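# Index the turntable one hole clockwise with the plunger

## Task

Rotate the turntable forward by exactly one hole in the clockwise sense as viewed from above, make sure the plunger's pin has dropped all the way into the new hole, and finish with the fixture standing upright on the deck and neither gripper touching it.

## Robot and tools

Robot: two 6-joint arms, left_arm and right_arm, each ending in a parallel two-finger gripper. The fingers point along the gripper's +z axis and slide apart along its y axis. end_effector_position is the point midway between the finger pads, roughly 1 cm short of the tips.

Frames: the scene frame has its origin at table-top height halfway between the two nominal arm bases, +x pointing out over the table, +z up, and left_arm on the +y side (image left/right does not follow these names). Calibrated bases in the scene frame: left_arm at (+0.025, +0.326, +0.031) m, quat_wxyz (+1.000, 0, 0, +0.003); right_arm at (-0.004, -0.268, +0.031) m, quat_wxyz (+1.000, 0, 0, -0.018); up is +z in both. Each arm reports its hand position (metres), orientation (quat_wxyz), velocities and its wrist camera pose in its own base frame; fixed cameras and the table use the scene frame. Reported hand poses may be off by a few cm, more when reaching far.

The row: every motion command is built from rows of 14 plain numbers covering both arms, even if only one moves. First left_arm: six joint angles then its opening; then right_arm: six joint angles then its opening. Joint order inside each block is waist, shoulder, elbow, wrist roll, wrist yaw, wrist pitch. Joint numbers are absolute target angles in radians, the same kind of value the Joint positions line prints, not offsets. Stated ranges: waist -2.618 to 3.054, shoulder 0.000 to 3.142, elbow 0.000 to 3.142, wrist roll -2.094 to 2.094, wrist yaw -1.571 to 1.571, wrist pitch -1.571 to 1.571. True stops can differ by up to 0.059 rad either way; a target beyond an end by more than 0.059 (and farther out than the present angle) gets the call rejected, and one past the true stop is clipped there, sometimes reported as "joint sent to its limit". Opening is an absolute command on -1 (closed) to +1 (fully open); between the extremes the fingers go to where grip_measured equals that value. Sending 0 is a real command, so repeat the current value to leave a gripper alone.

execute_actions(actions, cameras): actions is a list of actions; each action is a table of up to 15 rows, one row per 1/30 s control step, and a short table repeats its last row to fill 15 steps (0.5 s per action). An empty list only reports state and images. cameras chooses which images come back: omitted, null or ["all"] gives all, [] gives none; names are cam_head_left, cam_head_right, cam_left_wrist, cam_right_wrist (each 896x504). Per step each joint target is kept within a lead of its measured angle (waist 0.202, shoulder 0.258, elbow 0.3, wrist pitch 0.573, wrist yaw and roll 0.522 rad), and targets that would shift a gripper over 200 mm are scaled back, so large changes need several actions.

move(target, speed, blend, opening_speed, blocking, cameras): target is one 14-number row or a list of up to 15 rows of absolute joint angles, all sharing at most 10 s. speed is the peak rad/s of the joint with the longest way to go, 0.01 to 2 (default 0.5), one value or one per target. blend (rad) rounds corners at intermediate targets; 0 stops at each. opening_speed (per second on the -1..+1 scale, at least 0.2) ramps the gripper commands; use a low value to close gently. blocking=false returns after about 0.5 s while the move continues; a new move then takes over. Joints move together, so the hand traces a curve, and nothing avoids obstacles or the other arm. The result adds a move: line: done, off_target (resting more than 0.035 rad from target), moving, held (a check withheld steps or the clearance check ended the path) or fault, plus limits=held if relevant and each off arm's worst joint and its error. done does not prove contact or its absence.

wait(seconds 0 to 10, cameras): lets time pass while commands are held; a running move continues. stop(cameras): brakes a running move. zoom_image(camera, region): region is [x0, y0, x1, y1] in pixels from the top-left of that camera's latest image, at most 504 by 504. read_manual(section="licences") returns URDF licence text only. finished_scene(scene): pass the current scene's number (integer, 1 to 2) once the goal holds without the robot; it cannot be reversed.

Result lines: Joint positions and Joint velocities give one block per arm in the row's joint order, then the pad gap in m (0.094 fully open). Joint targets shows what the joints are currently driven toward (hidden when within 0.005 rad of positions); resend it to hold a joint still. Tool commands shows gripper commands. grip_measured uses the opening scale; it can read about 1.6 mm wide when empty and up to ~3 mm narrow on a squeezed hard part, and gives no sign of first contact. Force peaks about 0.05 below the touch reading. Joint torques follow the joint order, include gravity and offsets, and joints 1 to 3 flip sign beyond ±28 N m. Action calls also list joint angles at some steps. "joint command not followed" means the clearance check altered targets. Velocities within noise, unchanged temperatures and pos_world are omitted.

Avoid: dropping or releasing parts that are still moving, slamming or hitting hard, pushing hard into the fixture or table, letting the arms collide, and letting anything leave the table. Any arm stop is costly. Holding loads, staying stretched or pressing on an unreachable pose heats motors: MOTOR HOT at 75 °C, a fault fold of that arm at 90 °C, and the arm goes limp at 100 °C. The simulation keeps running while you compose replies, so keep them short during moves.

Each tool is called after "Call:" as name(argument=value, ...) on one line, values as JSON.

## Session

Call:
execute_actions(actions=[])

Scene clock: 0.00 s.
left_arm: end_effector_position=(+0.3695, +0.0210, +0.1447) grip_measured=+1.000 end_effector_quat_wxyz=(+0.691, -0.046, +0.720, +0.036) | right_arm: end_effector_position=(+0.3642, -0.0543, +0.1341) grip_measured=+1.000 end_effector_quat_wxyz=(+0.671, +0.135, +0.726, -0.062)
Joint names: [waist, shoulder, elbow, wrist roll, wrist yaw, wrist pitch]
Joint positions: left_arm=[-0.002 1.545 0.182 -0.017 -0.116 1.321 0.094] | right_arm=[-0.036 1.532 0.189 0.115 0.24 1.248 0.094]
Joint velocities: within noise
Joint torques (N m): no reading
Heat: left arm: 33 °C; right arm: 32 °C.
Joint targets: left_arm=[-0.002 1.540 0.186 -0.017 -0.116 1.320] | right_arm=[-0.036 1.528 0.192 0.114 0.240 1.243]
Tool commands: left_gripper/opening=+1.0 right_gripper/opening=+1.0

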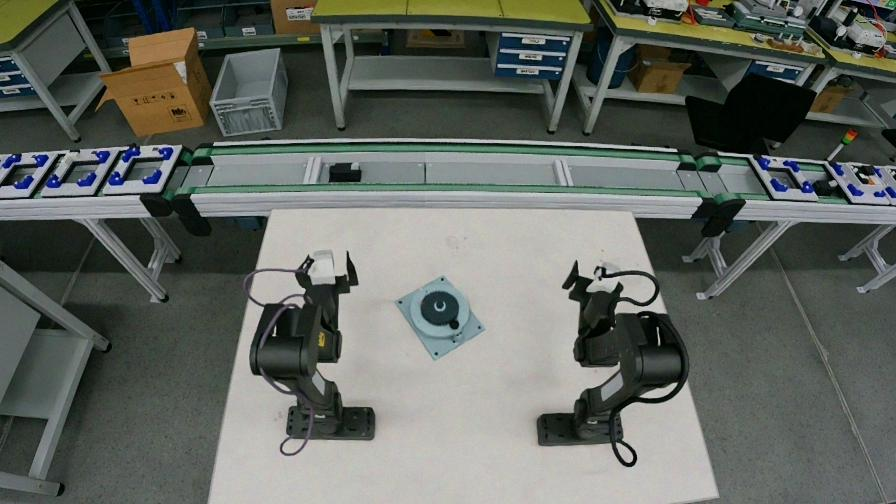

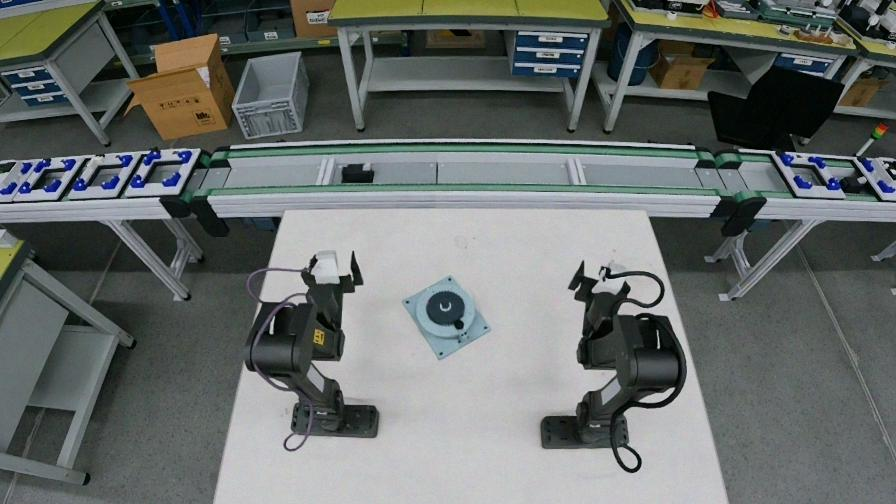

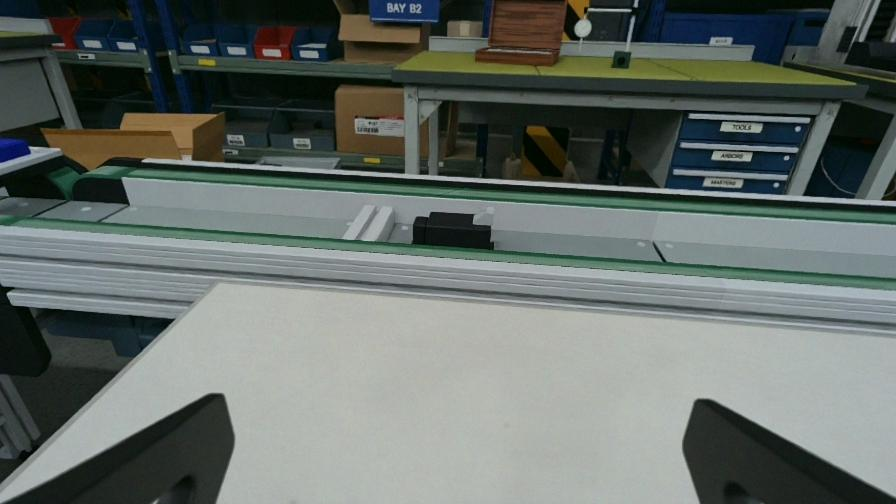

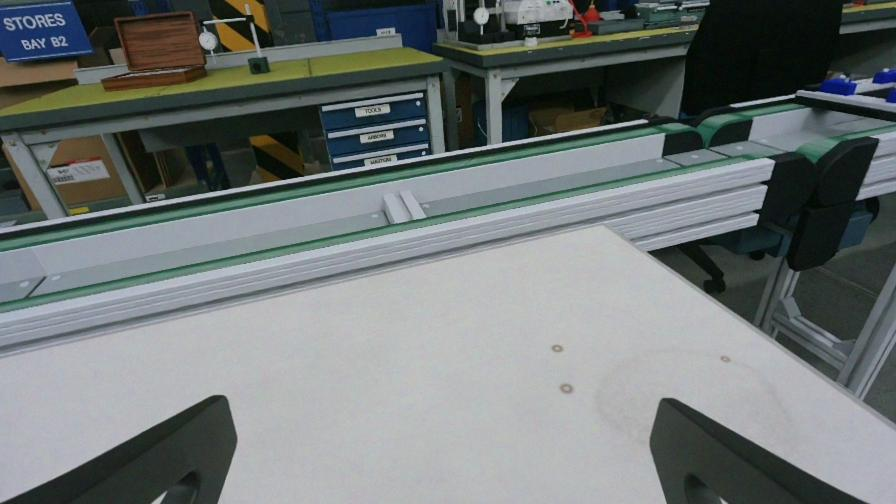

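Call:
zoom_image(camera="cam_head_left", region=[380, 265, 500, 365])

Call:
zoom_image(camera="cam_head_right", region=[380, 265, 500, 365])

Scaled by 4.200 from the camera's 896x504 image, which has a finer 1280x720 frame.

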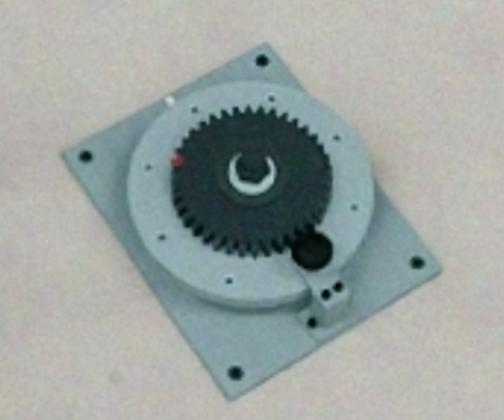

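Scaled by 4.200 from the camera's 896x504 image, which has a finer 1280x720 frame.

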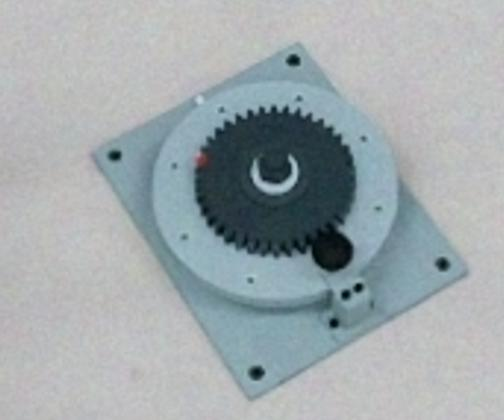

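Call:
move(target=[0,1.54,0.186,0,0,1.32,1,0.85,1.32,1.4746,0,0,-1.2548,1], speed=1.0)

Scene clock: 64.17 s.
left_arm: end_effector_position=(+0.3707, +0.0017, +0.1447) grip_measured=+1.000 end_effector_quat_wxyz=(+0.692, -0.006, +0.722, -0.001) | right_arm: end_effector_position=(+0.2014, +0.2252, +0.2412) grip_measured=+1.000 end_effector_quat_wxyz=(+0.206, -0.393, +0.892, +0.089)
Joint positions: left_arm=[-0.002 1.545 0.182 -0.01 -0.007 1.321 0.094] | right_arm=[0.843 1.333 1.455 0.01 0.009 -1.241 0.094]
Joint torques (N m): left_arm=[0.12 -4.7 3.85 0.12 0.06 2.19] | right_arm=[0.64 -5.19 9.84 -0.09 -0.11 0.87]
Joint targets: left_arm=[0.000 1.540 0.186 0.000 0.000 1.320] | right_arm=[0.850 1.320 1.474 0.000 0.000 -1.255]
move: done

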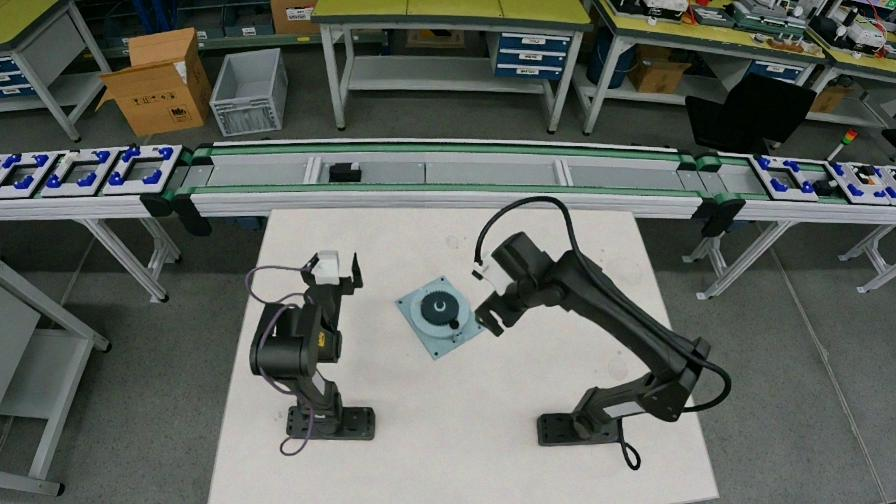

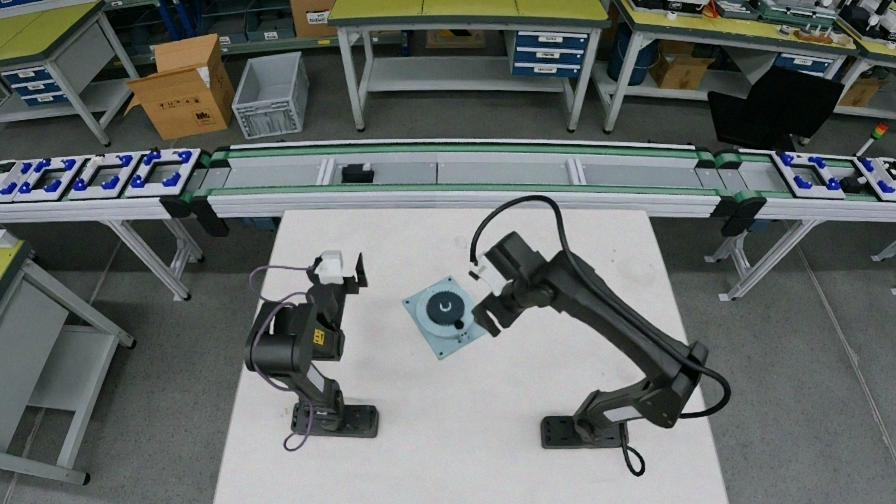

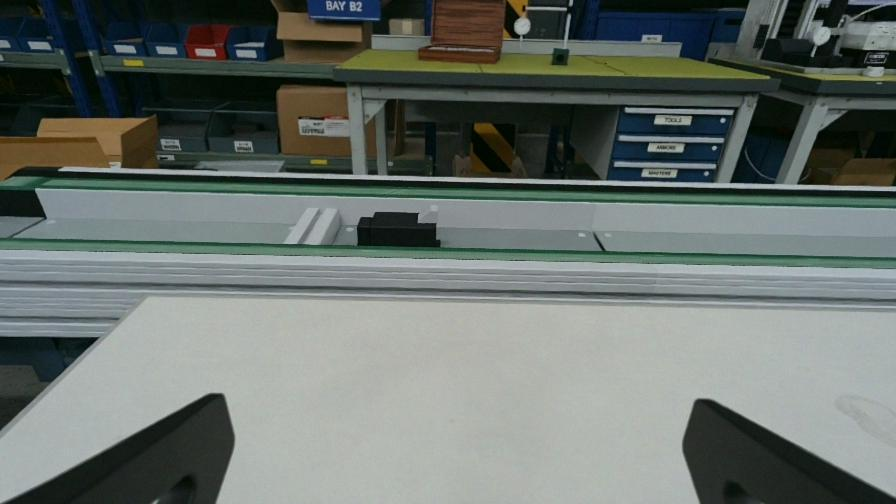

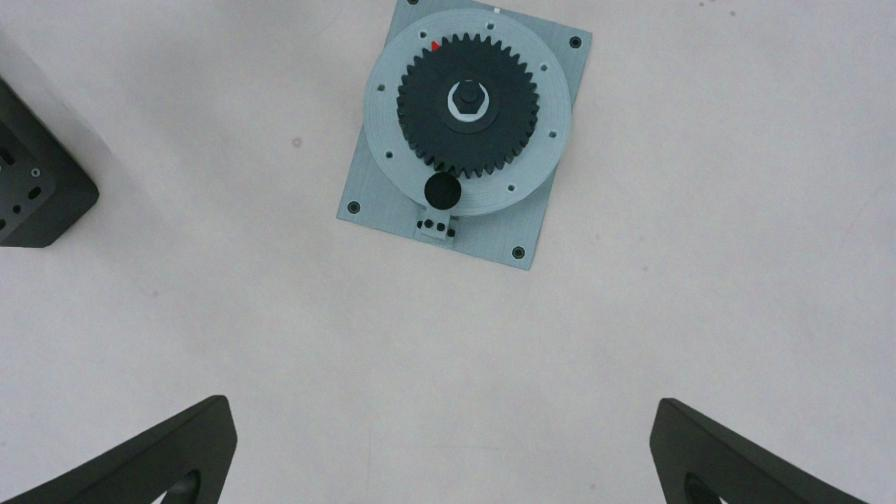

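Call:
zoom_image(camera="cam_right_wrist", region=[330, 0, 610, 280])

Scaled by 1.800 from the camera's 896x504 image, which has a finer 1280x720 frame.

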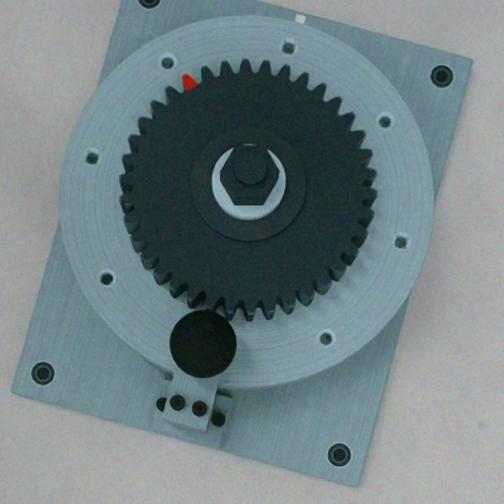

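Call:
move(target=[-0.757,0.675,0.342,0,0,-0.267,1,0.85,0.675,0.342,0,0,-0.267,1], speed=1.0)

Call:
zoom_image(camera="cam_right_wrist", region=[200, 0, 700, 504])

Call:
zoom_image(camera="cam_left_wrist", region=[200, 0, 700, 504])

Scene clock: 134.00 s.
left_arm: end_effector_position=(+0.1964, -0.1812, +0.1066) grip_measured=+1.000 end_effector_quat_wxyz=(+0.424, +0.322, +0.830, -0.168) | right_arm: end_effector_position=(+0.1805, +0.2016, +0.1192) grip_measured=+1.000 end_effector_quat_wxyz=(+0.422, -0.357, +0.812, +0.187)
Joint positions: left_arm=[-0.751 0.685 0.31 -0.009 -0.003 -0.249 0.094] | right_arm=[0.843 0.688 0.35 0.009 0.009 -0.274 0.094]
Joint torques (N m): left_arm=[-0.5 -0.79 8.53 0.11 0.02 1.8] | right_arm=[0.65 -1.03 8.42 -0.08 -0.11 1.66]
Joint targets: left_arm=[-0.757 0.675 0.342 0.000 0.000 -0.267] | right_arm=[0.850 0.675 0.342 0.000 0.000 -0.267]
move: done

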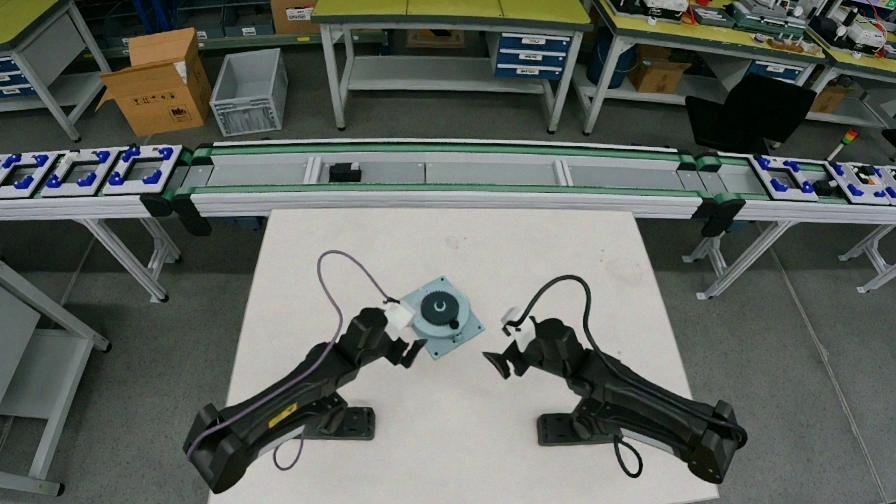

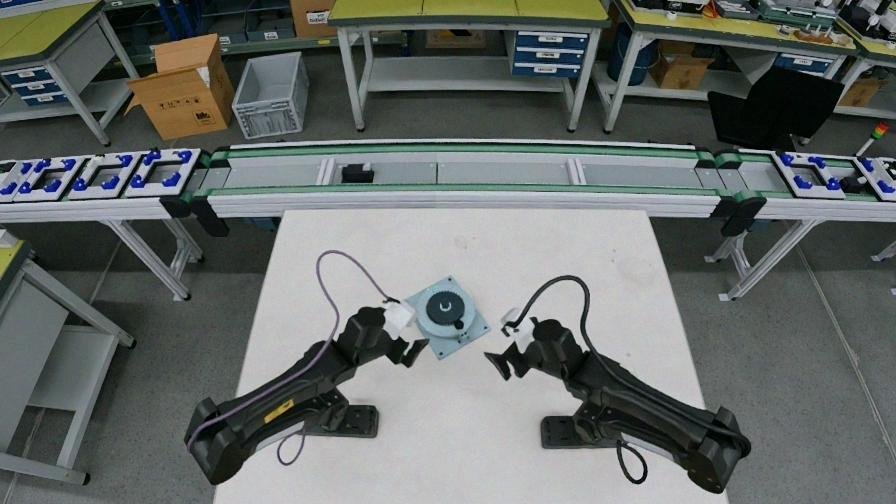

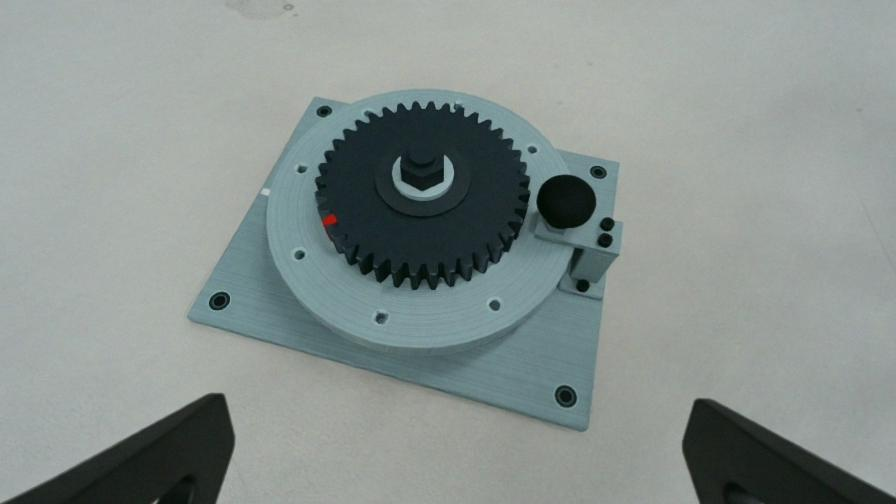

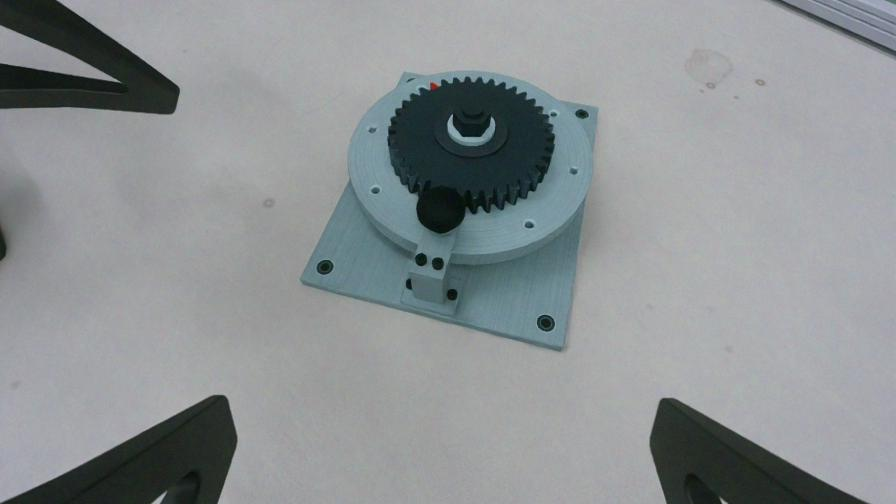

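Scaled by 1.000.

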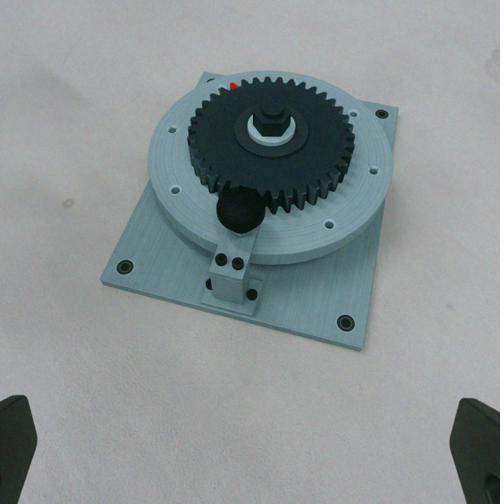

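Scaled by 1.000.

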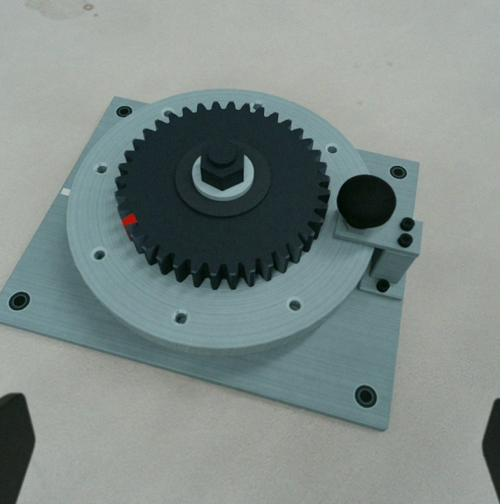

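Call:
move(target=[-0.72,2.04,1.97,-1.0,0,-1.47,1,0.85,0.675,0.342,0,0,-0.267,1], speed=0.9)

Call:
zoom_image(camera="cam_left_wrist", region=[200, 0, 700, 504])

Call:
zoom_image(camera="cam_right_wrist", region=[300, 40, 650, 360])

Scene clock: 217.27 s.
left_arm: end_effector_position=(+0.2955, -0.2609, +0.1472) grip_measured=+1.000 end_effector_quat_wxyz=(+0.013, -0.131, +0.991, -0.014) | right_arm: end_effector_position=(+0.1805, +0.2017, +0.1193) grip_measured=+1.000 end_effector_quat_wxyz=(+0.422, -0.357, +0.812, +0.187)
Joint positions: left_arm=[-0.727 2.025 1.942 -0.989 -0.003 -1.45 0.094] | right_arm=[0.843 0.688 0.35 0.009 0.009 -0.273 0.094]
Joint torques (N m): left_arm=[0.53 -9.47 7.09 -0.1 0.02 0.25] | right_arm=[0.62 -1.03 8.44 -0.06 -0.11 1.64]
Joint targets: left_arm=[-0.720 2.040 1.970 -1.000 0.000 -1.470] | right_arm=[0.850 0.675 0.342 0.000 0.000 -0.267]
move: done

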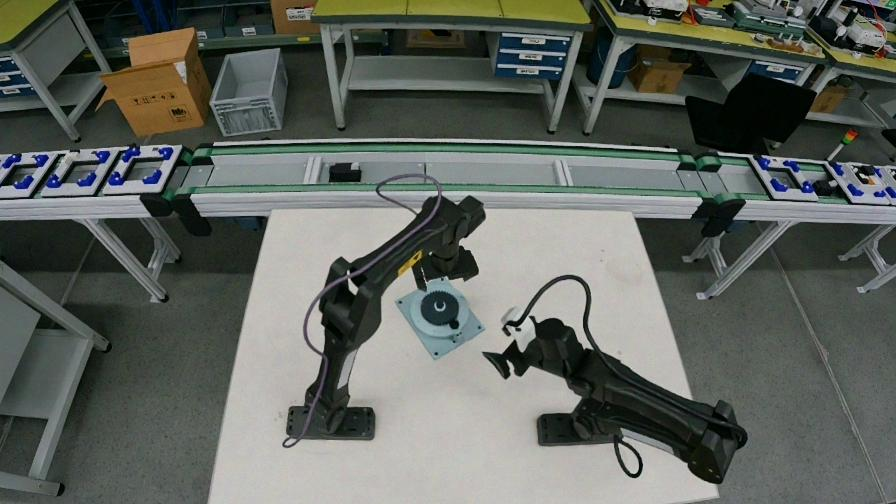

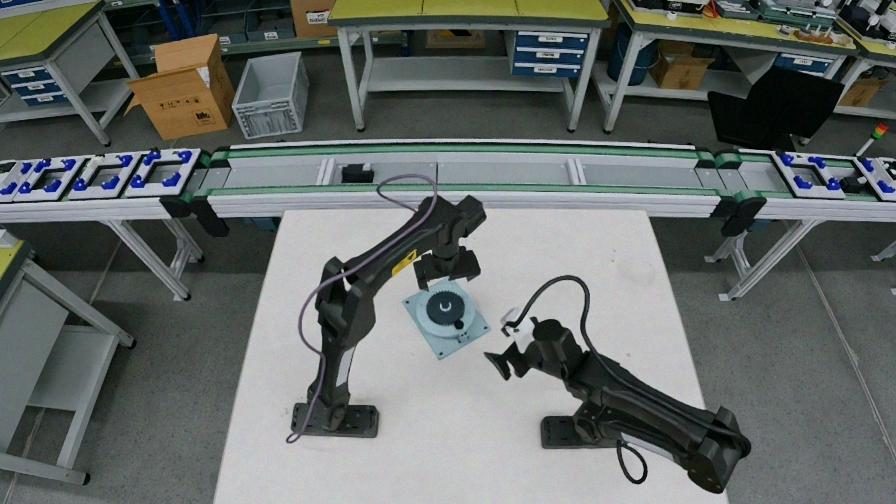

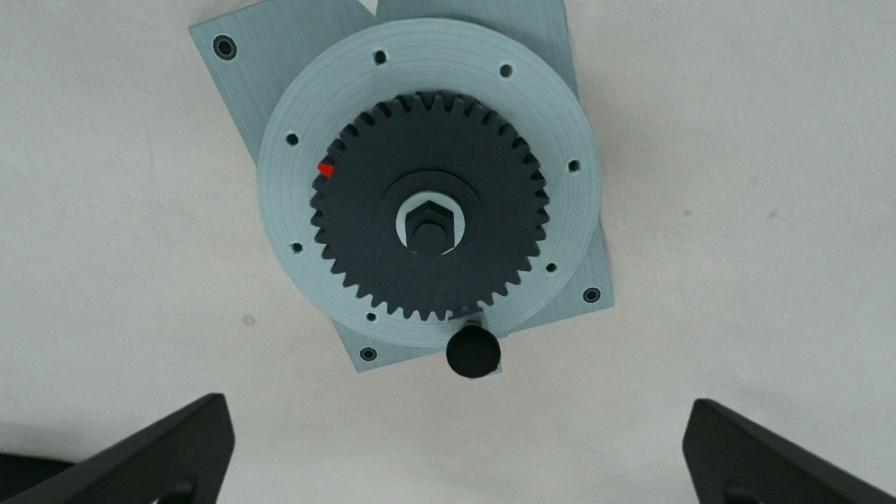

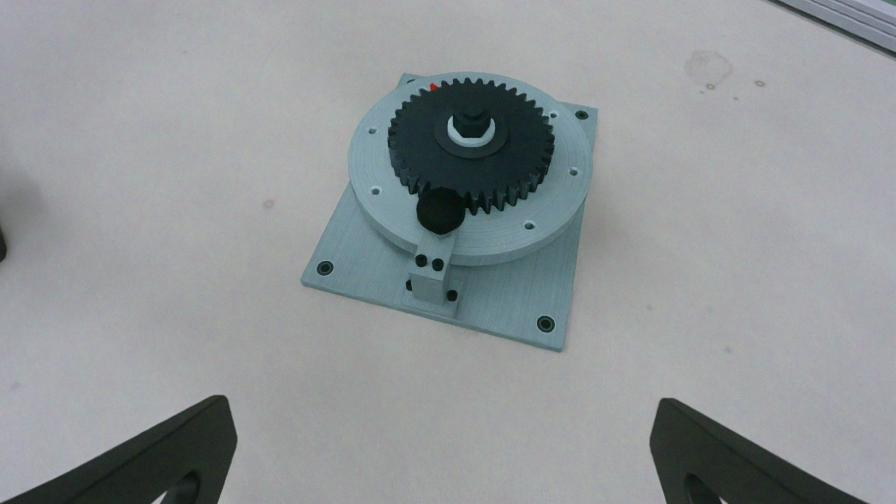

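Scaled by 1.000.

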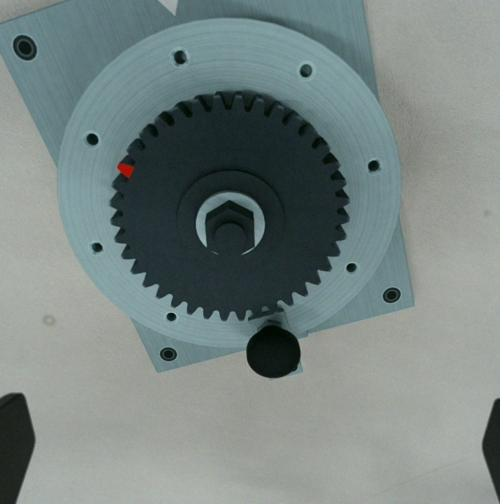

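Scaled by 1.440 from the camera's 896x504 image, which has a finer 1280x720 frame.

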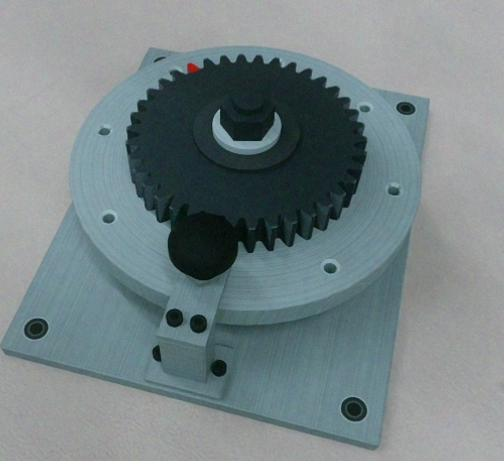

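Call:
move(target=[-0.707,2.0645,1.721,-1.0,0,-1.234,0,0.85,0.675,0.342,0,0,-0.267,1], speed=0.6, cameras=["cam_left_wrist","cam_right_wrist"])

Call:
zoom_image(camera="cam_left_wrist", region=[250, 150, 650, 504])

Call:
zoom_image(camera="cam_right_wrist", region=[300, 0, 650, 320])

Scene clock: 255.90 s.
left_arm: end_effector_position=(+0.2984, -0.2563, +0.0838) grip_measured=+0.002 end_effector_quat_wxyz=(+0.001, -0.138, +0.990, +0.001) | right_arm: end_effector_position=(+0.1806, +0.2018, +0.1194) grip_measured=+1.000 end_effector_quat_wxyz=(+0.423, -0.357, +0.812, +0.187)
Joint positions: left_arm=[-0.713 2.052 1.731 -0.991 -0.002 -1.25 0.047] | right_arm=[0.843 0.688 0.35 0.009 0.009 -0.272 0.094]
Joint torques (N m): left_arm=[0.5 -9.95 4.15 -0.09 0.01 0.61] | right_arm=[0.65 -0.99 8.38 -0.06 -0.1 1.65]
Joint targets: left_arm=[-0.707 2.064 1.721 -1.000 0.000 -1.234] | right_arm=[0.850 0.675 0.342 0.000 0.000 -0.267]
move: done
Images, in order: cam_left_wrist, cam_right_wrist.

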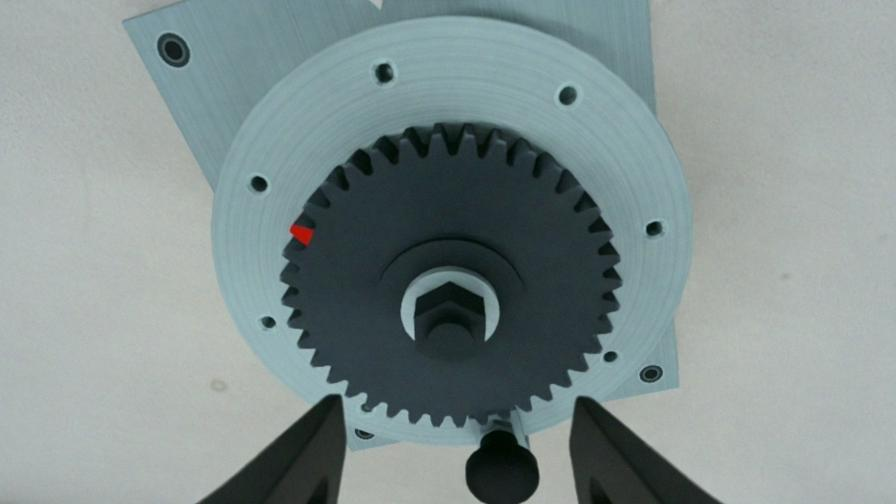

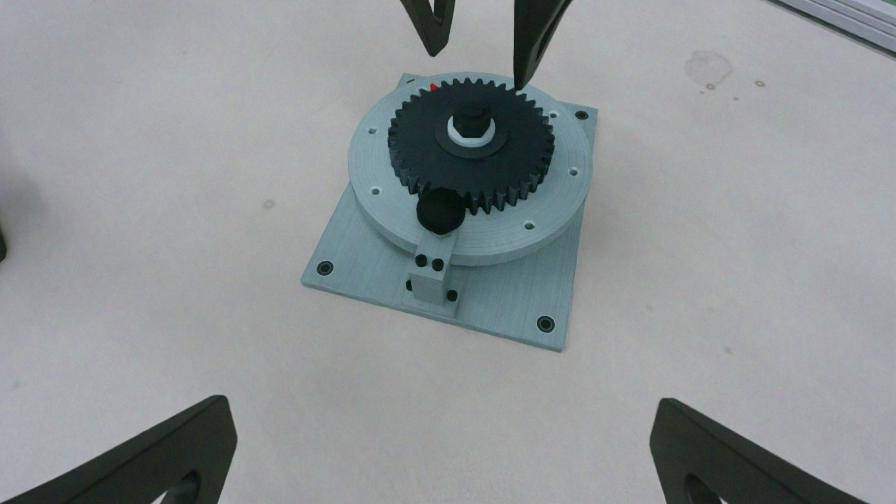

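Scaled by 1.260 from the camera's 896x504 image, which has a finer 1280x720 frame.

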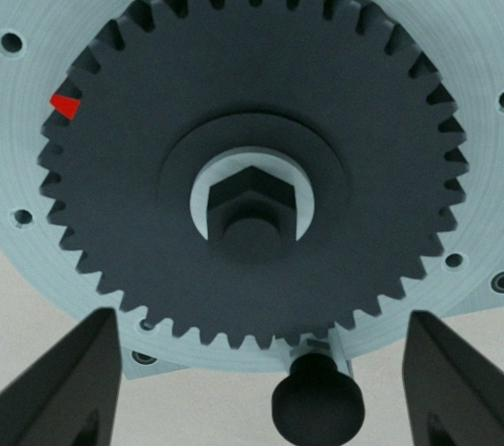

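Scaled by 1.440 from the camera's 896x504 image, which has a finer 1280x720 frame.

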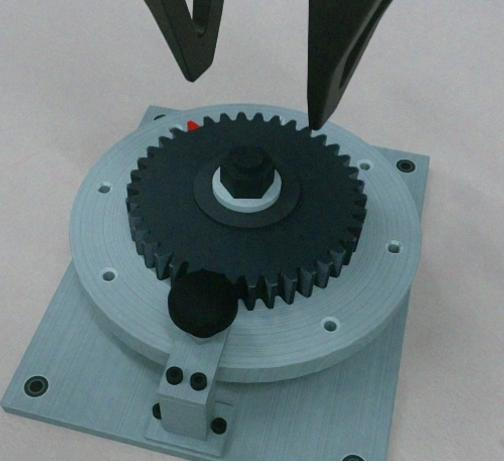

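Call:
move(target=[-0.707,2.0925,1.586,-1.0,0,-1.071,0,0.859,1.4115,0.114,0,0,0.898,0], speed=0.5)

Call:
zoom_image(camera="cam_right_wrist", region=[250, 100, 650, 504])

Call:
zoom_image(camera="cam_left_wrist", region=[250, 150, 650, 504])

Scene clock: 290.83 s.
left_arm: end_effector_position=(+0.2999, -0.2576, +0.0442) grip_measured=+0.002 end_effector_quat_wxyz=(+0.005, -0.138, +0.990, -0.005) | right_arm: end_effector_position=(+0.2205, +0.2502, +0.0672) grip_measured=+0.002 end_effector_quat_wxyz=(+0.508, -0.337, +0.759, +0.229)
Joint positions: left_arm=[-0.713 2.071 1.6 -0.991 -0.002 -1.086 0.047] | right_arm=[0.85 1.403 0.122 0.009 0.009 0.892 0.047]
Joint torques (N m): left_arm=[0.54 -9.17 3.77 -0.1 0.02 0.59] | right_arm=[0.75 -2.65 5.33 -0.06 -0.1 1.78]
Joint targets: left_arm=[-0.707 2.093 1.586 -1.000 0.000 -1.071] | right_arm=[0.859 1.412 0.114 0.000 0.000 0.898]
move: done

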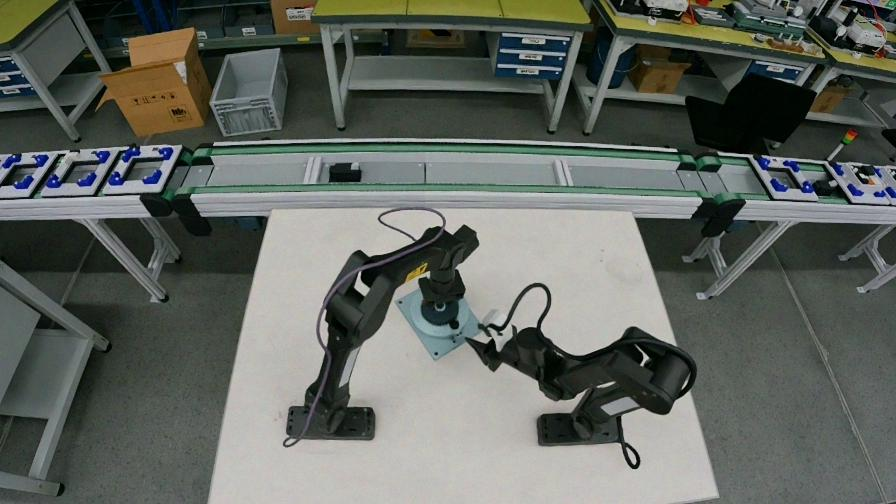

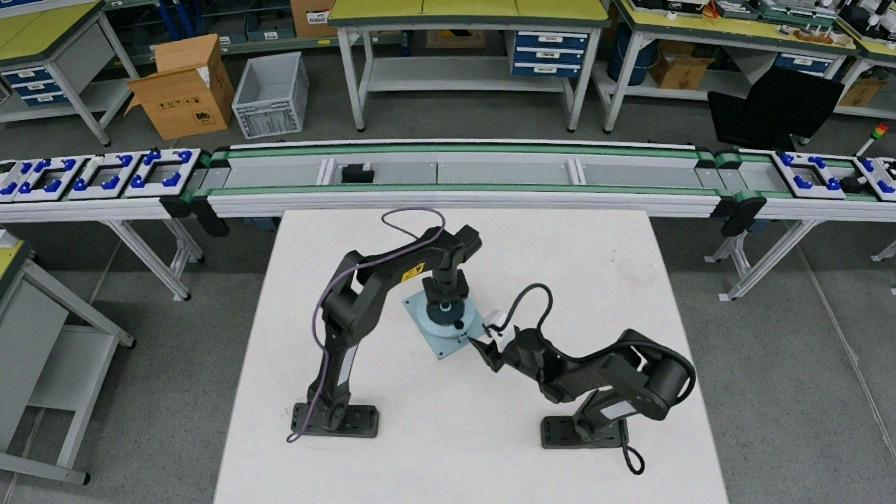

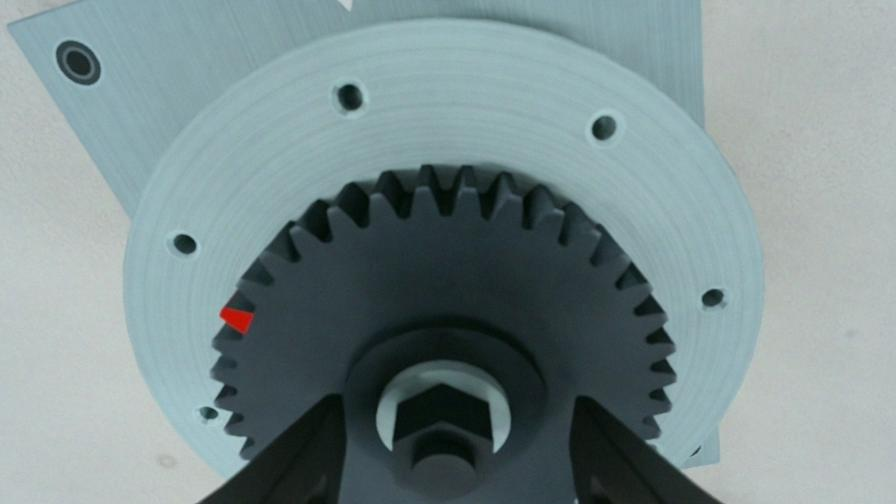

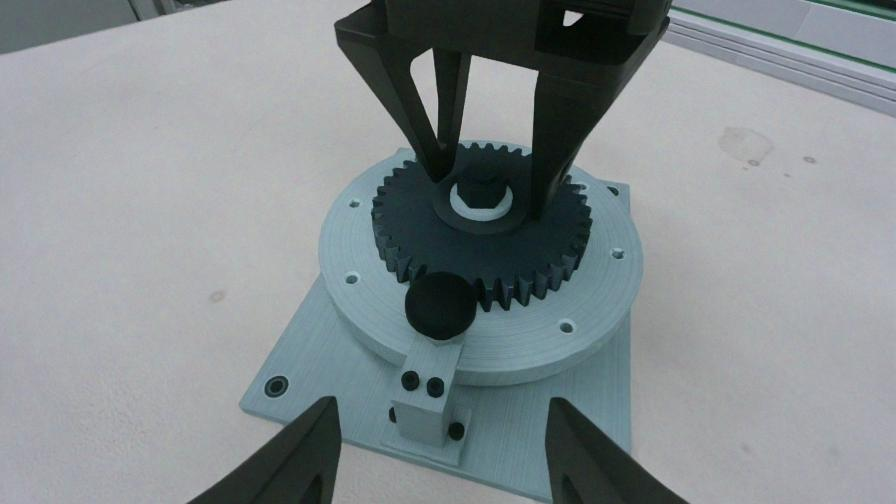

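Scaled by 1.248 from the camera's 896x504 image, which has a finer 1280x720 frame.

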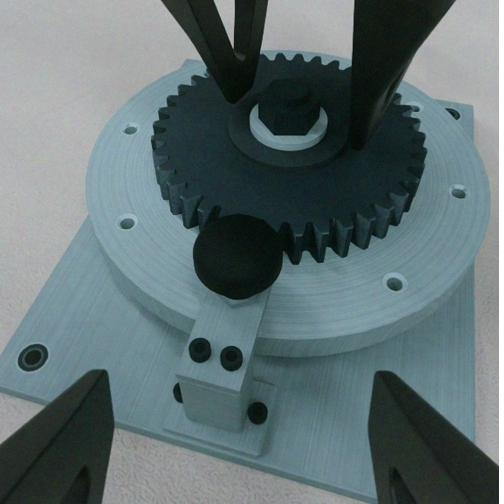

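Scaled by 1.260 from the camera's 896x504 image, which has a finer 1280x720 frame.

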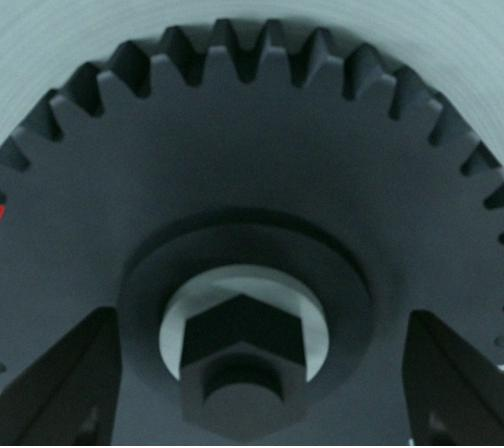

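Call:
move(target=[-0.700,2.102,1.571,-1.0,0,-1.060,0,0.859,1.743,0.290,0,0,1.063,0], speed=0.3)

Call:
zoom_image(camera="cam_right_wrist", region=[250, 100, 650, 504])

Call:
zoom_image(camera="cam_left_wrist", region=[250, 150, 650, 504])

Scene clock: 340.13 s.
left_arm: end_effector_position=(+0.2995, -0.2546, +0.0386) grip_measured=+0.002 end_effector_quat_wxyz=(+0.002, -0.141, +0.990, -0.001) | right_arm: end_effector_position=(+0.2506, +0.2844, +0.0471) grip_measured=+0.002 end_effector_quat_wxyz=(+0.505, -0.338, +0.761, +0.227)
Joint positions: left_arm=[-0.708 2.078 1.587 -0.991 -0.002 -1.077 0.047] | right_arm=[0.85 1.729 0.275 0.009 0.009 1.057 0.047]
Joint torques (N m): left_arm=[0.66 -8.92 3.56 -0.08 0 0.62] | right_arm=[0.76 -4.41 6.48 -0.08 -0.11 1.77]
Heat: left arm: 34 °C; right arm: 38 °C.
Joint targets: left_arm=[-0.700 2.102 1.571 -1.000 0.000 -1.060] | right_arm=[0.859 1.743 0.290 0.000 0.000 1.063]
move: done

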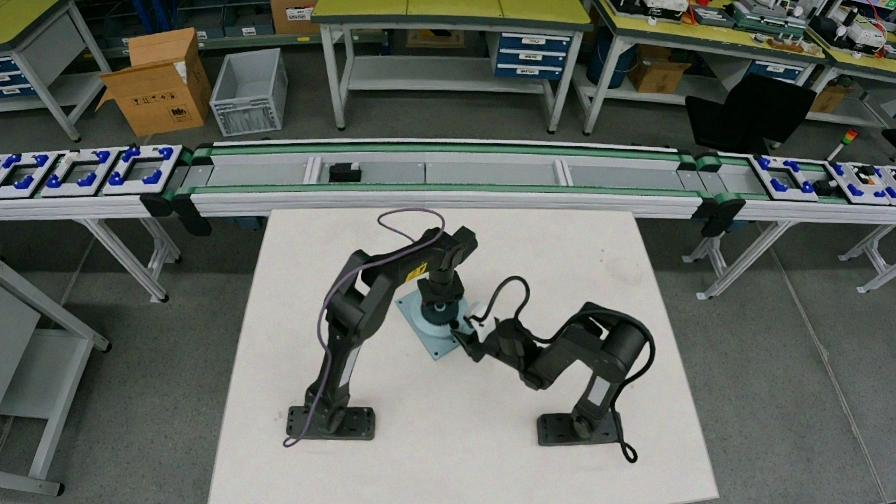

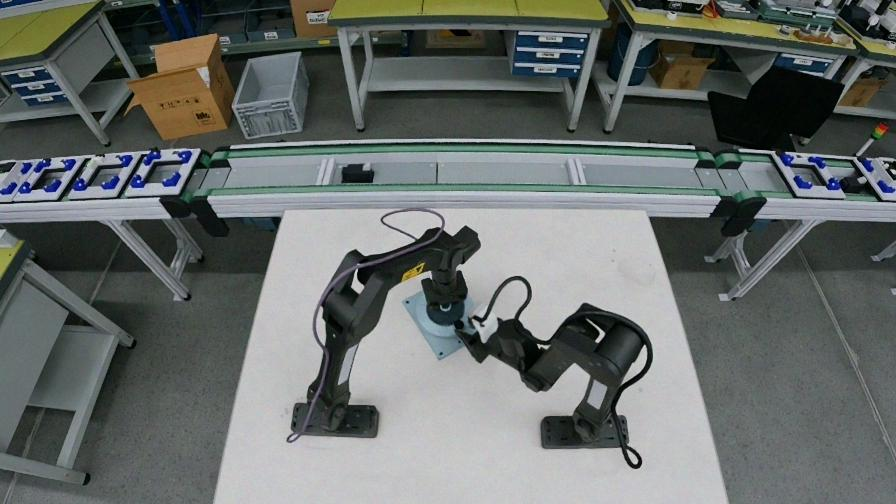

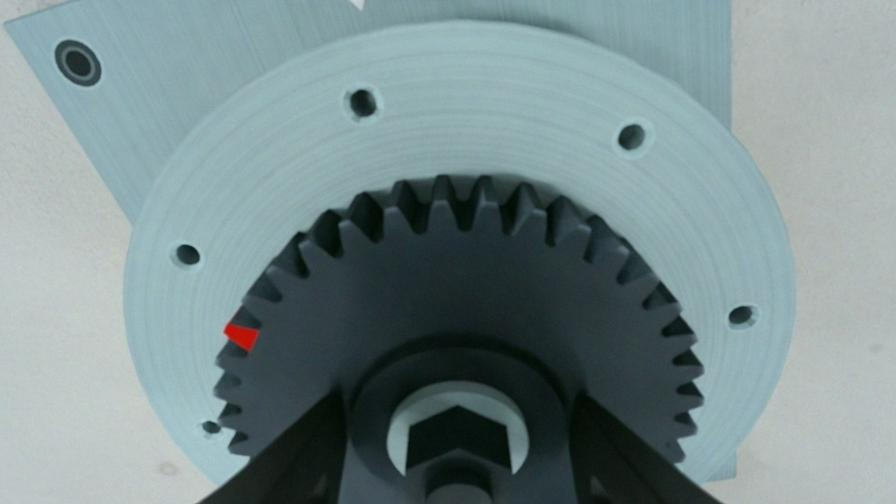

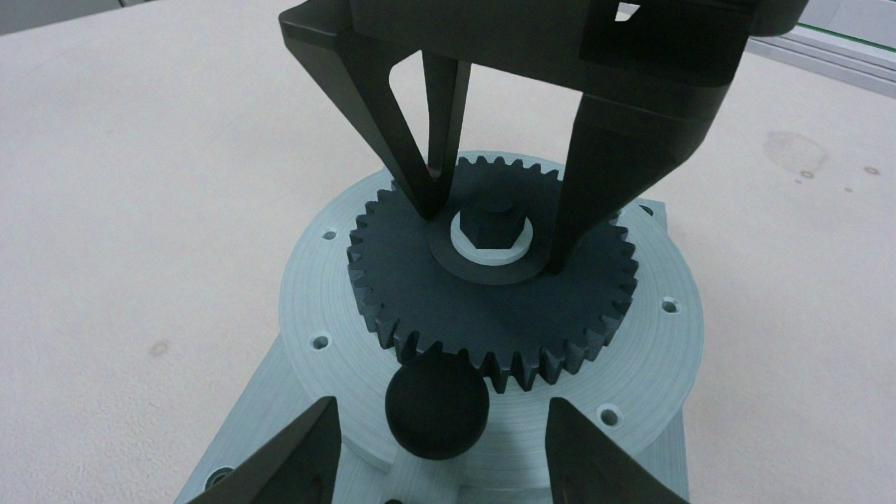

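Scaled by 1.248 from the camera's 896x504 image, which has a finer 1280x720 frame.

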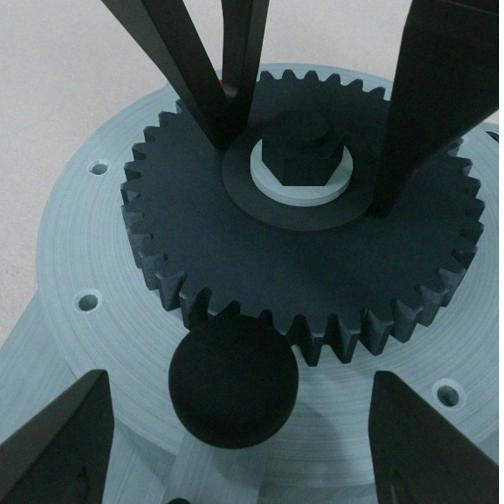

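Scaled by 1.260 from the camera's 896x504 image, which has a finer 1280x720 frame.

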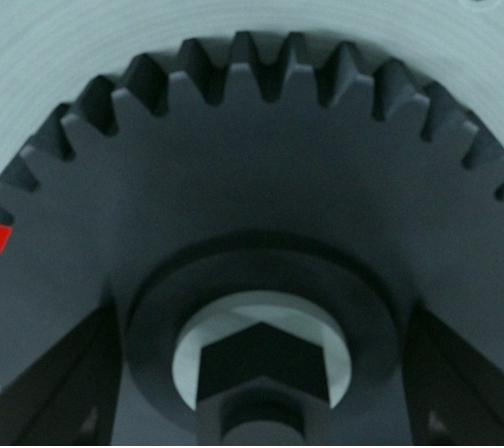

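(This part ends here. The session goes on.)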